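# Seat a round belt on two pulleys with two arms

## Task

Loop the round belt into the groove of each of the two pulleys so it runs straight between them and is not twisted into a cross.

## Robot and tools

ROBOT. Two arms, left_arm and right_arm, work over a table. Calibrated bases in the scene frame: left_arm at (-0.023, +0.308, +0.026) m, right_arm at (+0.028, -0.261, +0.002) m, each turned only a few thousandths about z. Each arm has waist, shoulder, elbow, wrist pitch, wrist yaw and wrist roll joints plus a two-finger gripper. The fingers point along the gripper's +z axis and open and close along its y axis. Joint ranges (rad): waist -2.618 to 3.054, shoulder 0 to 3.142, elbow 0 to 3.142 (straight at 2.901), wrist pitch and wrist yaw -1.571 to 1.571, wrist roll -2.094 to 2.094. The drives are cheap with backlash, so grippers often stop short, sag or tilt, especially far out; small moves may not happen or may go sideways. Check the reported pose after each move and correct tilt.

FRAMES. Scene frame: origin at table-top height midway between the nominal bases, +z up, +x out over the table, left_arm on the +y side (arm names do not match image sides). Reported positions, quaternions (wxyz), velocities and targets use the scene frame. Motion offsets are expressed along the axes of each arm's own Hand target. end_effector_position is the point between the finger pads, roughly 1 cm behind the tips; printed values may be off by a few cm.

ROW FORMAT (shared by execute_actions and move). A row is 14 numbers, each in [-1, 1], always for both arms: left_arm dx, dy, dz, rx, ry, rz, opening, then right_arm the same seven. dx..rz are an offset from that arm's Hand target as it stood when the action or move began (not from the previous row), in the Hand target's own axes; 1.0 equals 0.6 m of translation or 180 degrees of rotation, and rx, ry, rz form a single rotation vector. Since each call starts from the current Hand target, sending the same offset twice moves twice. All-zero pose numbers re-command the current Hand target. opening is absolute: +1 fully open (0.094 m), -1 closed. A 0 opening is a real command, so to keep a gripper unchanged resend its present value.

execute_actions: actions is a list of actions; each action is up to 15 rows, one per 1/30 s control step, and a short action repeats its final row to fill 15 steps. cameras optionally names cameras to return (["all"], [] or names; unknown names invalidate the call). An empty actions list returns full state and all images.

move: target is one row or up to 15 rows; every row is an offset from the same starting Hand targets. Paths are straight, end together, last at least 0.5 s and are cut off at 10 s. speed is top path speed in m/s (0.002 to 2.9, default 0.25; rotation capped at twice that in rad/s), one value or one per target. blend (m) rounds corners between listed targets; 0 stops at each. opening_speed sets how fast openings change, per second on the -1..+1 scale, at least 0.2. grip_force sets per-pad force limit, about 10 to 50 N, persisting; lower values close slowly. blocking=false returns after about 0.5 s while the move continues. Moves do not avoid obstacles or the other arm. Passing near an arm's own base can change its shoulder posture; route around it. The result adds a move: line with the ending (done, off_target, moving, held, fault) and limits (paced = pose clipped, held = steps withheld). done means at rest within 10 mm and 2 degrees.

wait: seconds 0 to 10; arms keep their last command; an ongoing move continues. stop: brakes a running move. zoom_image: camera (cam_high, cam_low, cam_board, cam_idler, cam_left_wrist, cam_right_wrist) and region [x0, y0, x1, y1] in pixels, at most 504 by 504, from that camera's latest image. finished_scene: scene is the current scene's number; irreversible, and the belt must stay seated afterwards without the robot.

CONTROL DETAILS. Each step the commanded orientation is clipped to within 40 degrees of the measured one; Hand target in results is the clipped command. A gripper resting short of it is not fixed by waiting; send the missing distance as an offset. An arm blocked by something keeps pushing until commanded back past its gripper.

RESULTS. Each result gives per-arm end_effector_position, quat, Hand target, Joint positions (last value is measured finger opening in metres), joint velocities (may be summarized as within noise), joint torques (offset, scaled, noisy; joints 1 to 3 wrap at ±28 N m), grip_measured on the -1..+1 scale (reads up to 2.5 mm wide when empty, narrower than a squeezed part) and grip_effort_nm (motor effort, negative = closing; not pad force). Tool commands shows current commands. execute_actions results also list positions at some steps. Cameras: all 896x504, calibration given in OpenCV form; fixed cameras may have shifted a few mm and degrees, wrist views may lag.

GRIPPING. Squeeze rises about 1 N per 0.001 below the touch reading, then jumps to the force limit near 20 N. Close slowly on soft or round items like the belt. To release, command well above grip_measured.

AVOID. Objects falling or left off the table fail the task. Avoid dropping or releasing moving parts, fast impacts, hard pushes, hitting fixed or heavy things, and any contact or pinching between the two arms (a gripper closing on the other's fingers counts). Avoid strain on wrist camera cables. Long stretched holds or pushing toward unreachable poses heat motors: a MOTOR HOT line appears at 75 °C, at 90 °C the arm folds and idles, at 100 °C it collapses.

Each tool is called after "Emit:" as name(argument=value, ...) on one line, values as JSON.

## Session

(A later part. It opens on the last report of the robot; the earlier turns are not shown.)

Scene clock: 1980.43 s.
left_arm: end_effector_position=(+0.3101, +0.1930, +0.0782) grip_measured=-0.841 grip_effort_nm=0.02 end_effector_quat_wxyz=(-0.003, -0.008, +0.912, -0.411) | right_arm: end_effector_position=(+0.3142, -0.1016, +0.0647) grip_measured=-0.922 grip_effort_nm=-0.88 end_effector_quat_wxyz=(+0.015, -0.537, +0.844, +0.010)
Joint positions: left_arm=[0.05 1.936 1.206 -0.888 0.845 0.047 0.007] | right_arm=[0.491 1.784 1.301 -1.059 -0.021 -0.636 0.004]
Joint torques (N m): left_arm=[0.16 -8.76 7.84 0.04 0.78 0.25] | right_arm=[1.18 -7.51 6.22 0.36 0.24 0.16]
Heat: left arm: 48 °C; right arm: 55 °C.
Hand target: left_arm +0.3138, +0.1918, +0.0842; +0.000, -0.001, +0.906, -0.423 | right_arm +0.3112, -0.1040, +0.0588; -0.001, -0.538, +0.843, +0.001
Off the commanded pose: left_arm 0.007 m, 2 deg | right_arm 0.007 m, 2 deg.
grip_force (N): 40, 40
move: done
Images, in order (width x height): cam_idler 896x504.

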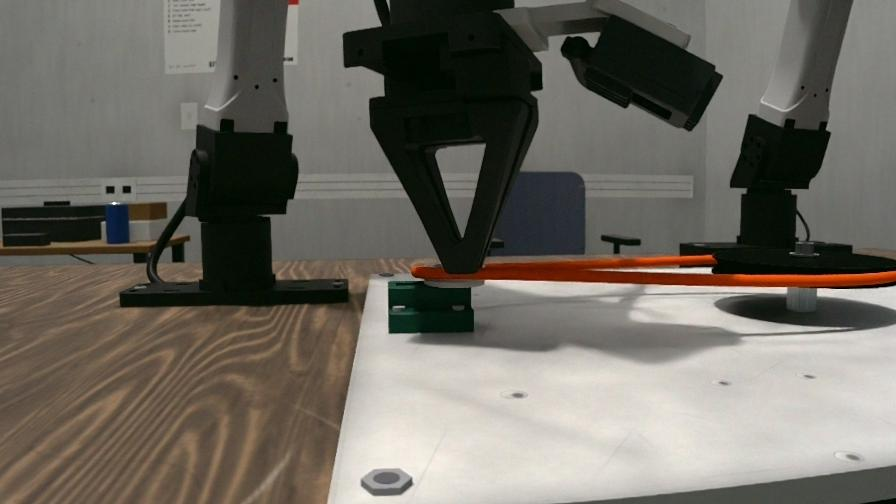

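Emit:
move(target=[[0,0,0,0,0,0,-0.84,0,0,0,0,0,0,-0.7],[0,0,0,0,0,0,-0.84,-0.0842,0.0246,-0.01,0,0,0,-0.7]], speed=0.05, cameras=["cam_idler","cam_board","cam_right_wrist","cam_left_wrist"])

Emit:
zoom_image(camera="cam_idler", region=[340, 200, 560, 340])

Scene clock: 1997.43 s.
left_arm: end_effector_position=(+0.3101, +0.1930, +0.0782) grip_measured=-0.841 grip_effort_nm=0.02 end_effector_quat_wxyz=(-0.003, -0.008, +0.912, -0.411) | right_arm: end_effector_position=(+0.3196, -0.0533, +0.0647) grip_measured=-0.703 grip_effort_nm=0.12 end_effector_quat_wxyz=(+0.010, -0.539, +0.842, +0.003)
Joint positions: left_arm=[0.05 1.936 1.206 -0.888 0.845 0.047 0.007] | right_arm=[0.61 1.903 1.456 -1.102 -0.006 -0.523 0.014]
Joint torques (N m): left_arm=[0.1 -8.64 7.9 0.02 0.77 0.29] | right_arm=[1.06 -8.54 8.72 0.17 0.09 0.17]
Heat: left arm: 48 °C; right arm: 52 °C.
Hand target: left_arm +0.3138, +0.1918, +0.0842; +0.000, -0.001, +0.906, -0.423 | right_arm +0.3191, -0.0519, +0.0648; -0.001, -0.538, +0.843, +0.001
Off the commanded pose: left_arm 0.007 m, 2 deg | right_arm 0.001 m, 1 deg.
grip_force (N): 40, 40
move: done
camera_calibration:
cam_left_wrist: T_world_to_cam=[[0.0725293, -0.62164, 0.779938, 0.0276793], [-0.854837, 0.364107, 0.369701, 0.206591], [-0.513802, -0.693534, -0.504992, 0.429951], [0, 0, 0, 1]] pos_world=[0.395504, 0.240172, 0.119157]
cam_right_wrist: T_world_to_cam=[[0.924868, -0.376318, 0.0548018, -0.328011], [-0.346947, -0.77597, 0.526781, 0.0708332], [-0.155713, -0.506217, -0.848232, 0.183007], [0, 0, 0, 1]] pos_world=[0.356438, 0.0241691, 0.135894]
Images, in order (width x height): cam_board 896x504, cam_idler 896x504, cam_left_wrist 896x504, cam_right_wrist 896x504.

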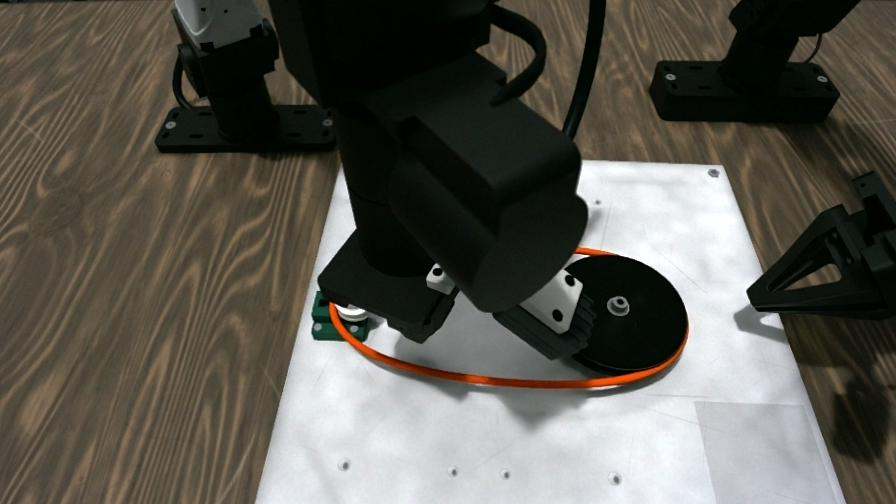

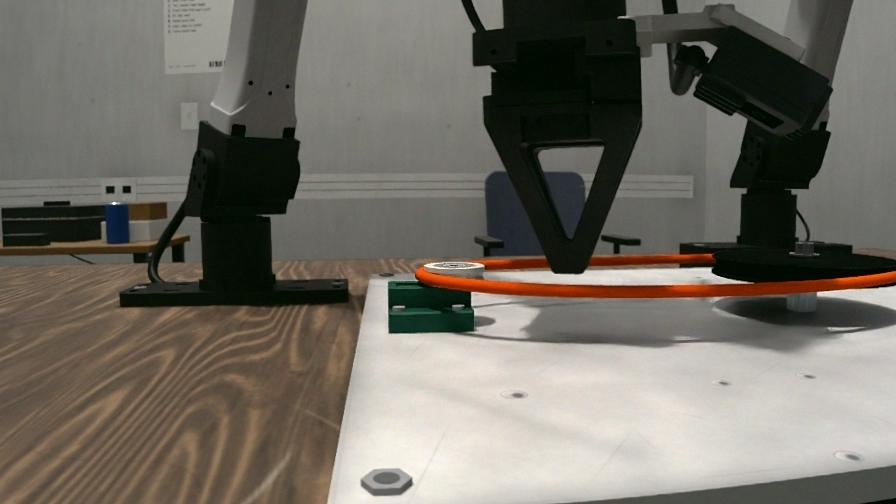

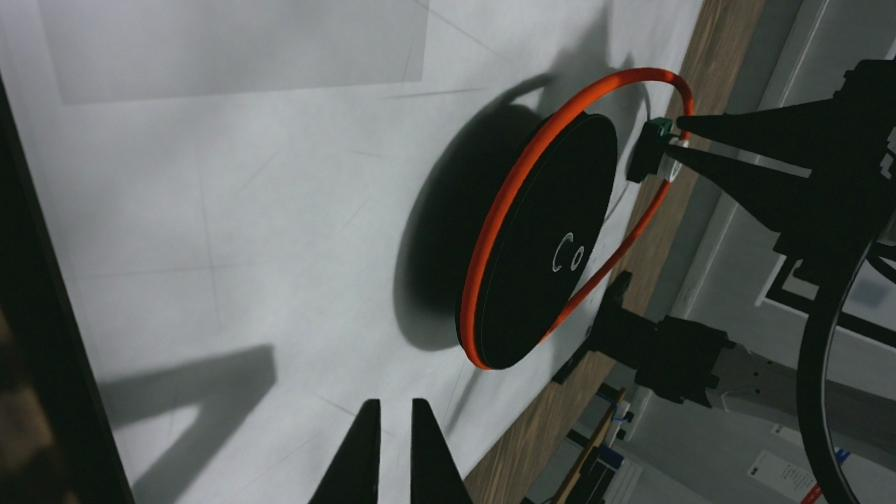

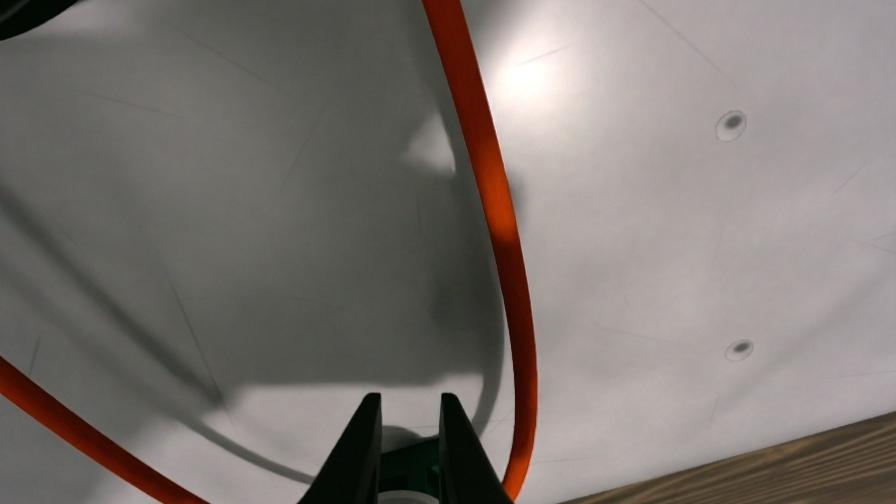

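Scaled by 2.291 from the camera's 896x504 image, which has a finer 1280x720 frame.

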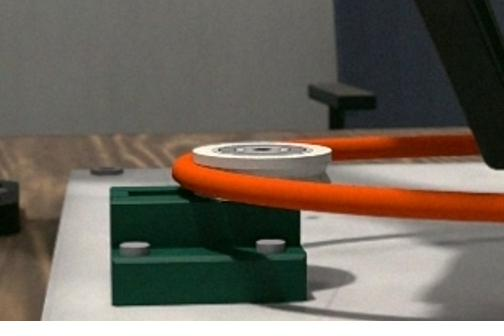

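Emit:
move(target=[[0,0,0,0,0,0,-0.84,0,0,-0.1333,0,0,0,-0.7],[0,0,0,0,0,0,-0.84,0.2175,-0.0463,-0.1667,0,0,0,-0.7]], speed=[0.06,0.2], cameras=["all"])

Emit:
zoom_image(camera="cam_idler", region=[340, 200, 560, 340])

Emit:
zoom_image(camera="cam_idler", region=[650, 200, 896, 340])

Emit:
zoom_image(camera="cam_board", region=[290, 200, 710, 420])

Emit:
zoom_image(camera="cam_low", region=[440, 200, 640, 280])

Emit:
zoom_image(camera="cam_left_wrist", region=[400, 40, 740, 400])

Scene clock: 2016.97 s.
left_arm: end_effector_position=(+0.3101, +0.1930, +0.0782) grip_measured=-0.841 grip_effort_nm=0.02 end_effector_quat_wxyz=(-0.003, -0.008, +0.912, -0.411) | right_arm: end_effector_position=(+0.3000, -0.1765, +0.1632) grip_measured=-0.703 grip_effort_nm=0.12 end_effector_quat_wxyz=(+0.011, -0.530, +0.848, +0.000)
Joint positions: left_arm=[0.05 1.936 1.206 -0.888 0.845 0.047 0.007] | right_arm=[0.292 1.608 1.496 -1.438 -0.006 -0.82 0.014]
Joint torques (N m): left_arm=[0.06 -8.54 7.64 -0.01 0.72 0.24] | right_arm=[0.18 -9.63 4.86 0.16 0.07 -0.12]
Heat: left arm: 48 °C; right arm: 51 °C.
Hand target: left_arm +0.3138, +0.1918, +0.0842; +0.000, -0.001, +0.906, -0.423 | right_arm +0.2895, -0.1821, +0.1648; -0.001, -0.538, +0.843, +0.001
Off the commanded pose: left_arm 0.007 m, 2 deg | right_arm 0.012 m, 2 deg.
grip_force (N): 40, 40
move: off_target (right_arm)
camera_calibration:
cam_left_wrist: T_world_to_cam=[[0.0725293, -0.62164, 0.779938, 0.0276793], [-0.854837, 0.364107, 0.369701, 0.206591], [-0.513802, -0.693534, -0.504992, 0.429951], [0, 0, 0, 1]] pos_world=[0.395504, 0.240172, 0.119157]
cam_right_wrist: T_world_to_cam=[[0.916701, -0.394993, 0.0603355, -0.363359], [-0.364931, -0.76612, 0.529042, -0.0766698], [-0.162744, -0.506991, -0.846448, 0.202858], [0, 0, 0, 1]] pos_world=[0.338126, -0.0994151, 0.234194]

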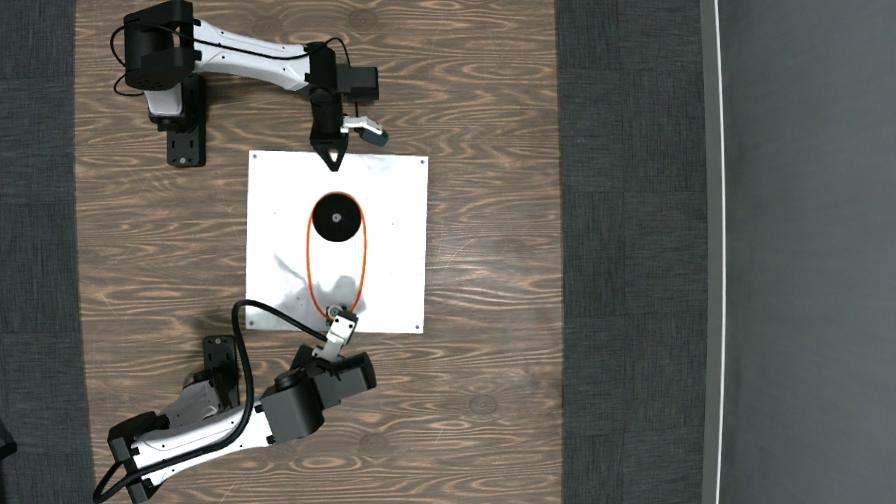

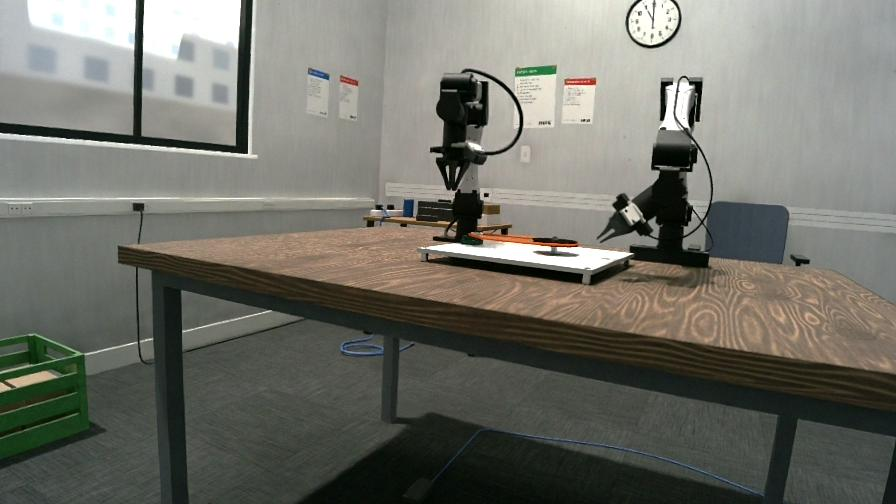

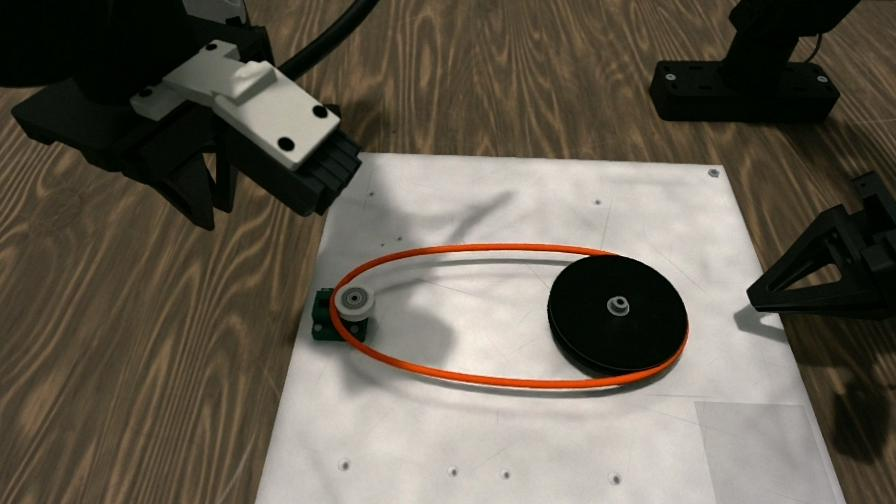

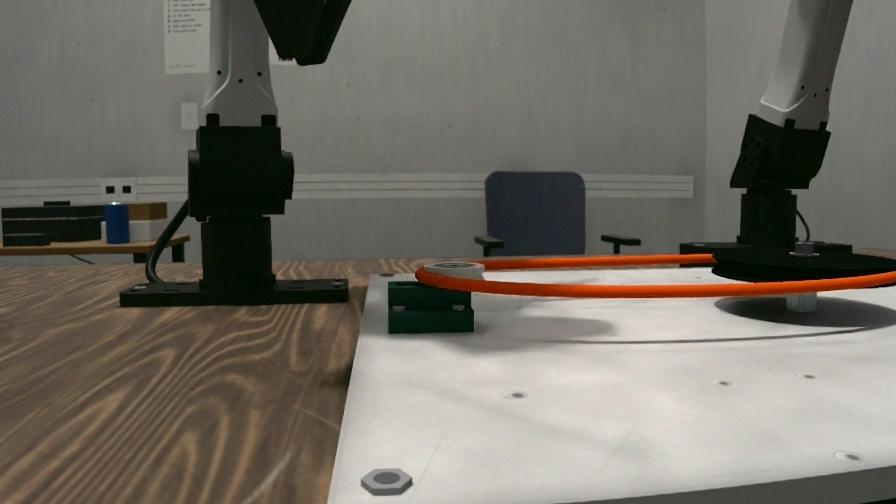

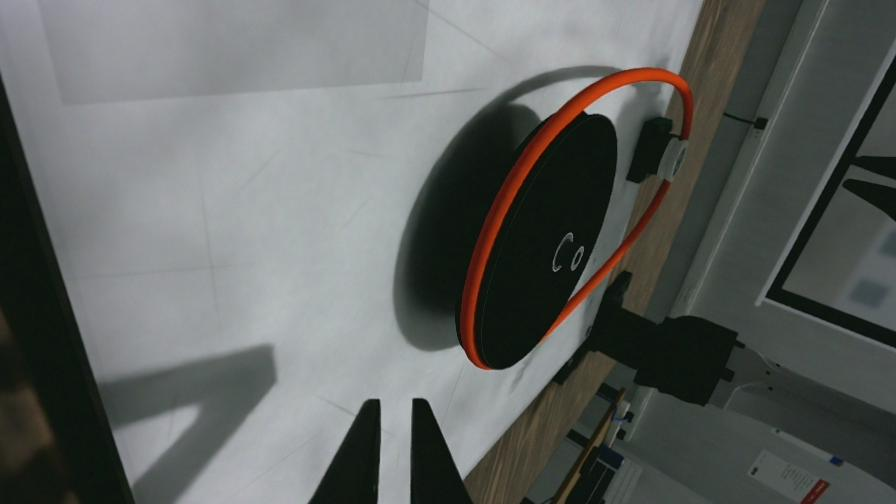

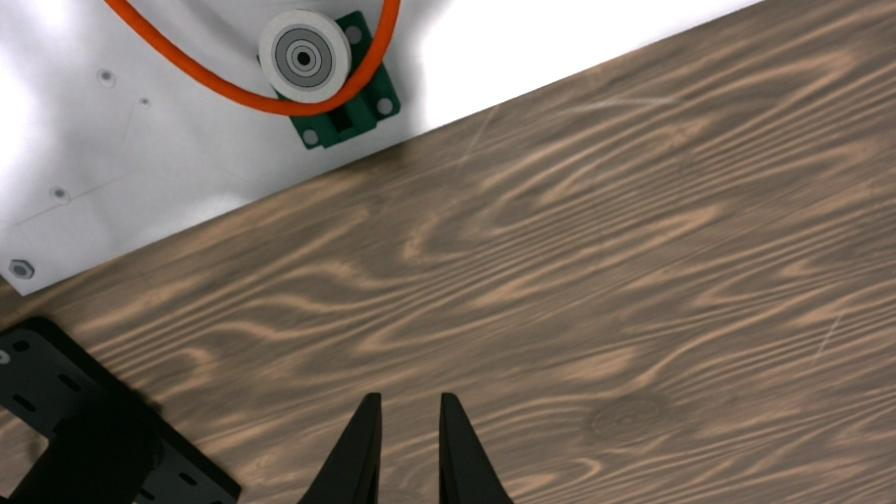

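Scaled by 2.291 from the camera's 896x504 image, which has a finer 1280x720 frame.

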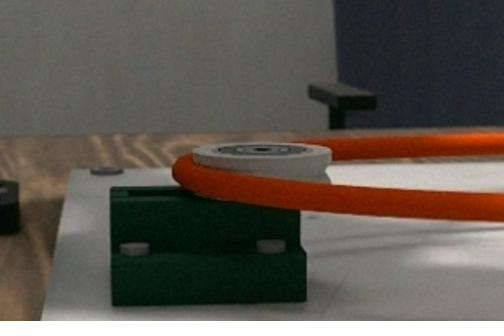

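Scaled by 2.049 from the camera's 896x504 image, which has a finer 1280x720 frame.

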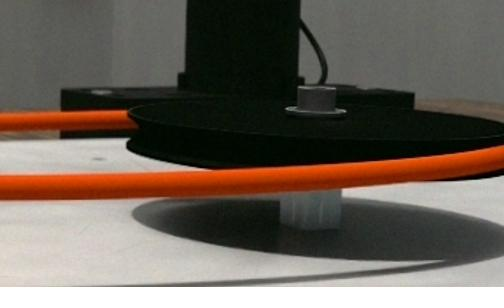

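Scaled by 1.200 from the camera's 896x504 image, which has a finer 1280x720 frame.

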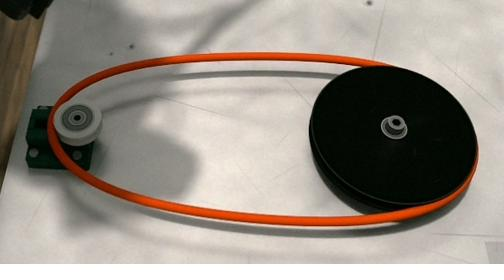

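Scaled by 2.520 from the camera's 896x504 image, which has a finer 1280x720 frame.

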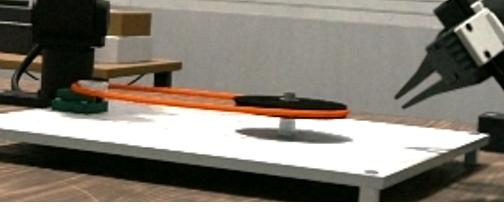

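Scaled by 1.400 from the camera's 896x504 image, which has a finer 1280x720 frame.

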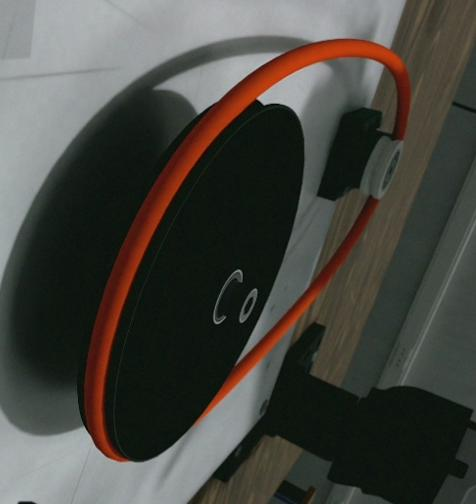

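Emit:
zoom_image(camera="cam_right_wrist", region=[200, 0, 460, 170])

Emit:
zoom_image(camera="cam_idler", region=[400, 240, 520, 310])

Emit:
zoom_image(camera="cam_board", region=[300, 250, 420, 360])

Emit:
zoom_image(camera="cam_board", region=[520, 230, 720, 400])

Scaled by 1.938 from the camera's 896x504 image, which has a finer 1280x720 frame.

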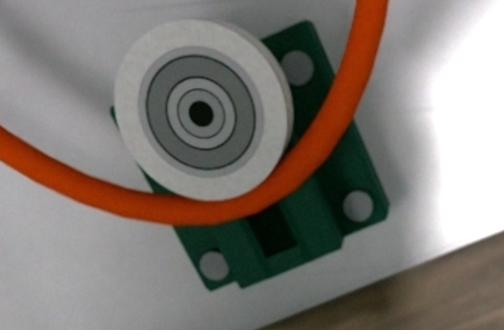

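Scaled by 4.200 from the camera's 896x504 image, which has a finer 1280x720 frame.

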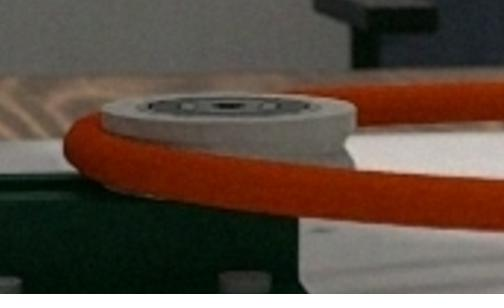

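Scaled by 4.200 from the camera's 896x504 image, which has a finer 1280x720 frame.

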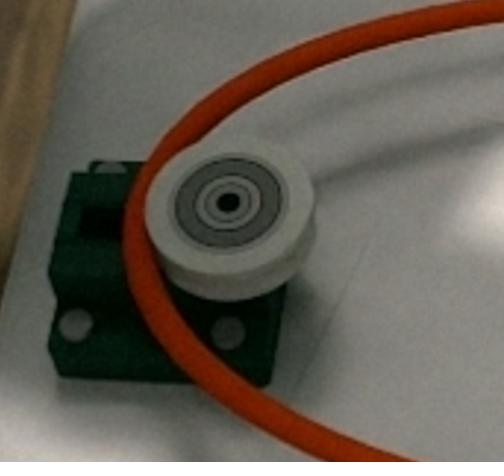

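Scaled by 2.520 from the camera's 896x504 image, which has a finer 1280x720 frame.

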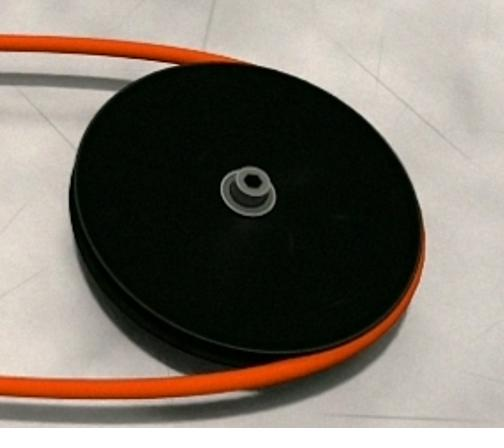

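Emit:
finished_scene(scene=1)

The scene is finished: the task was done.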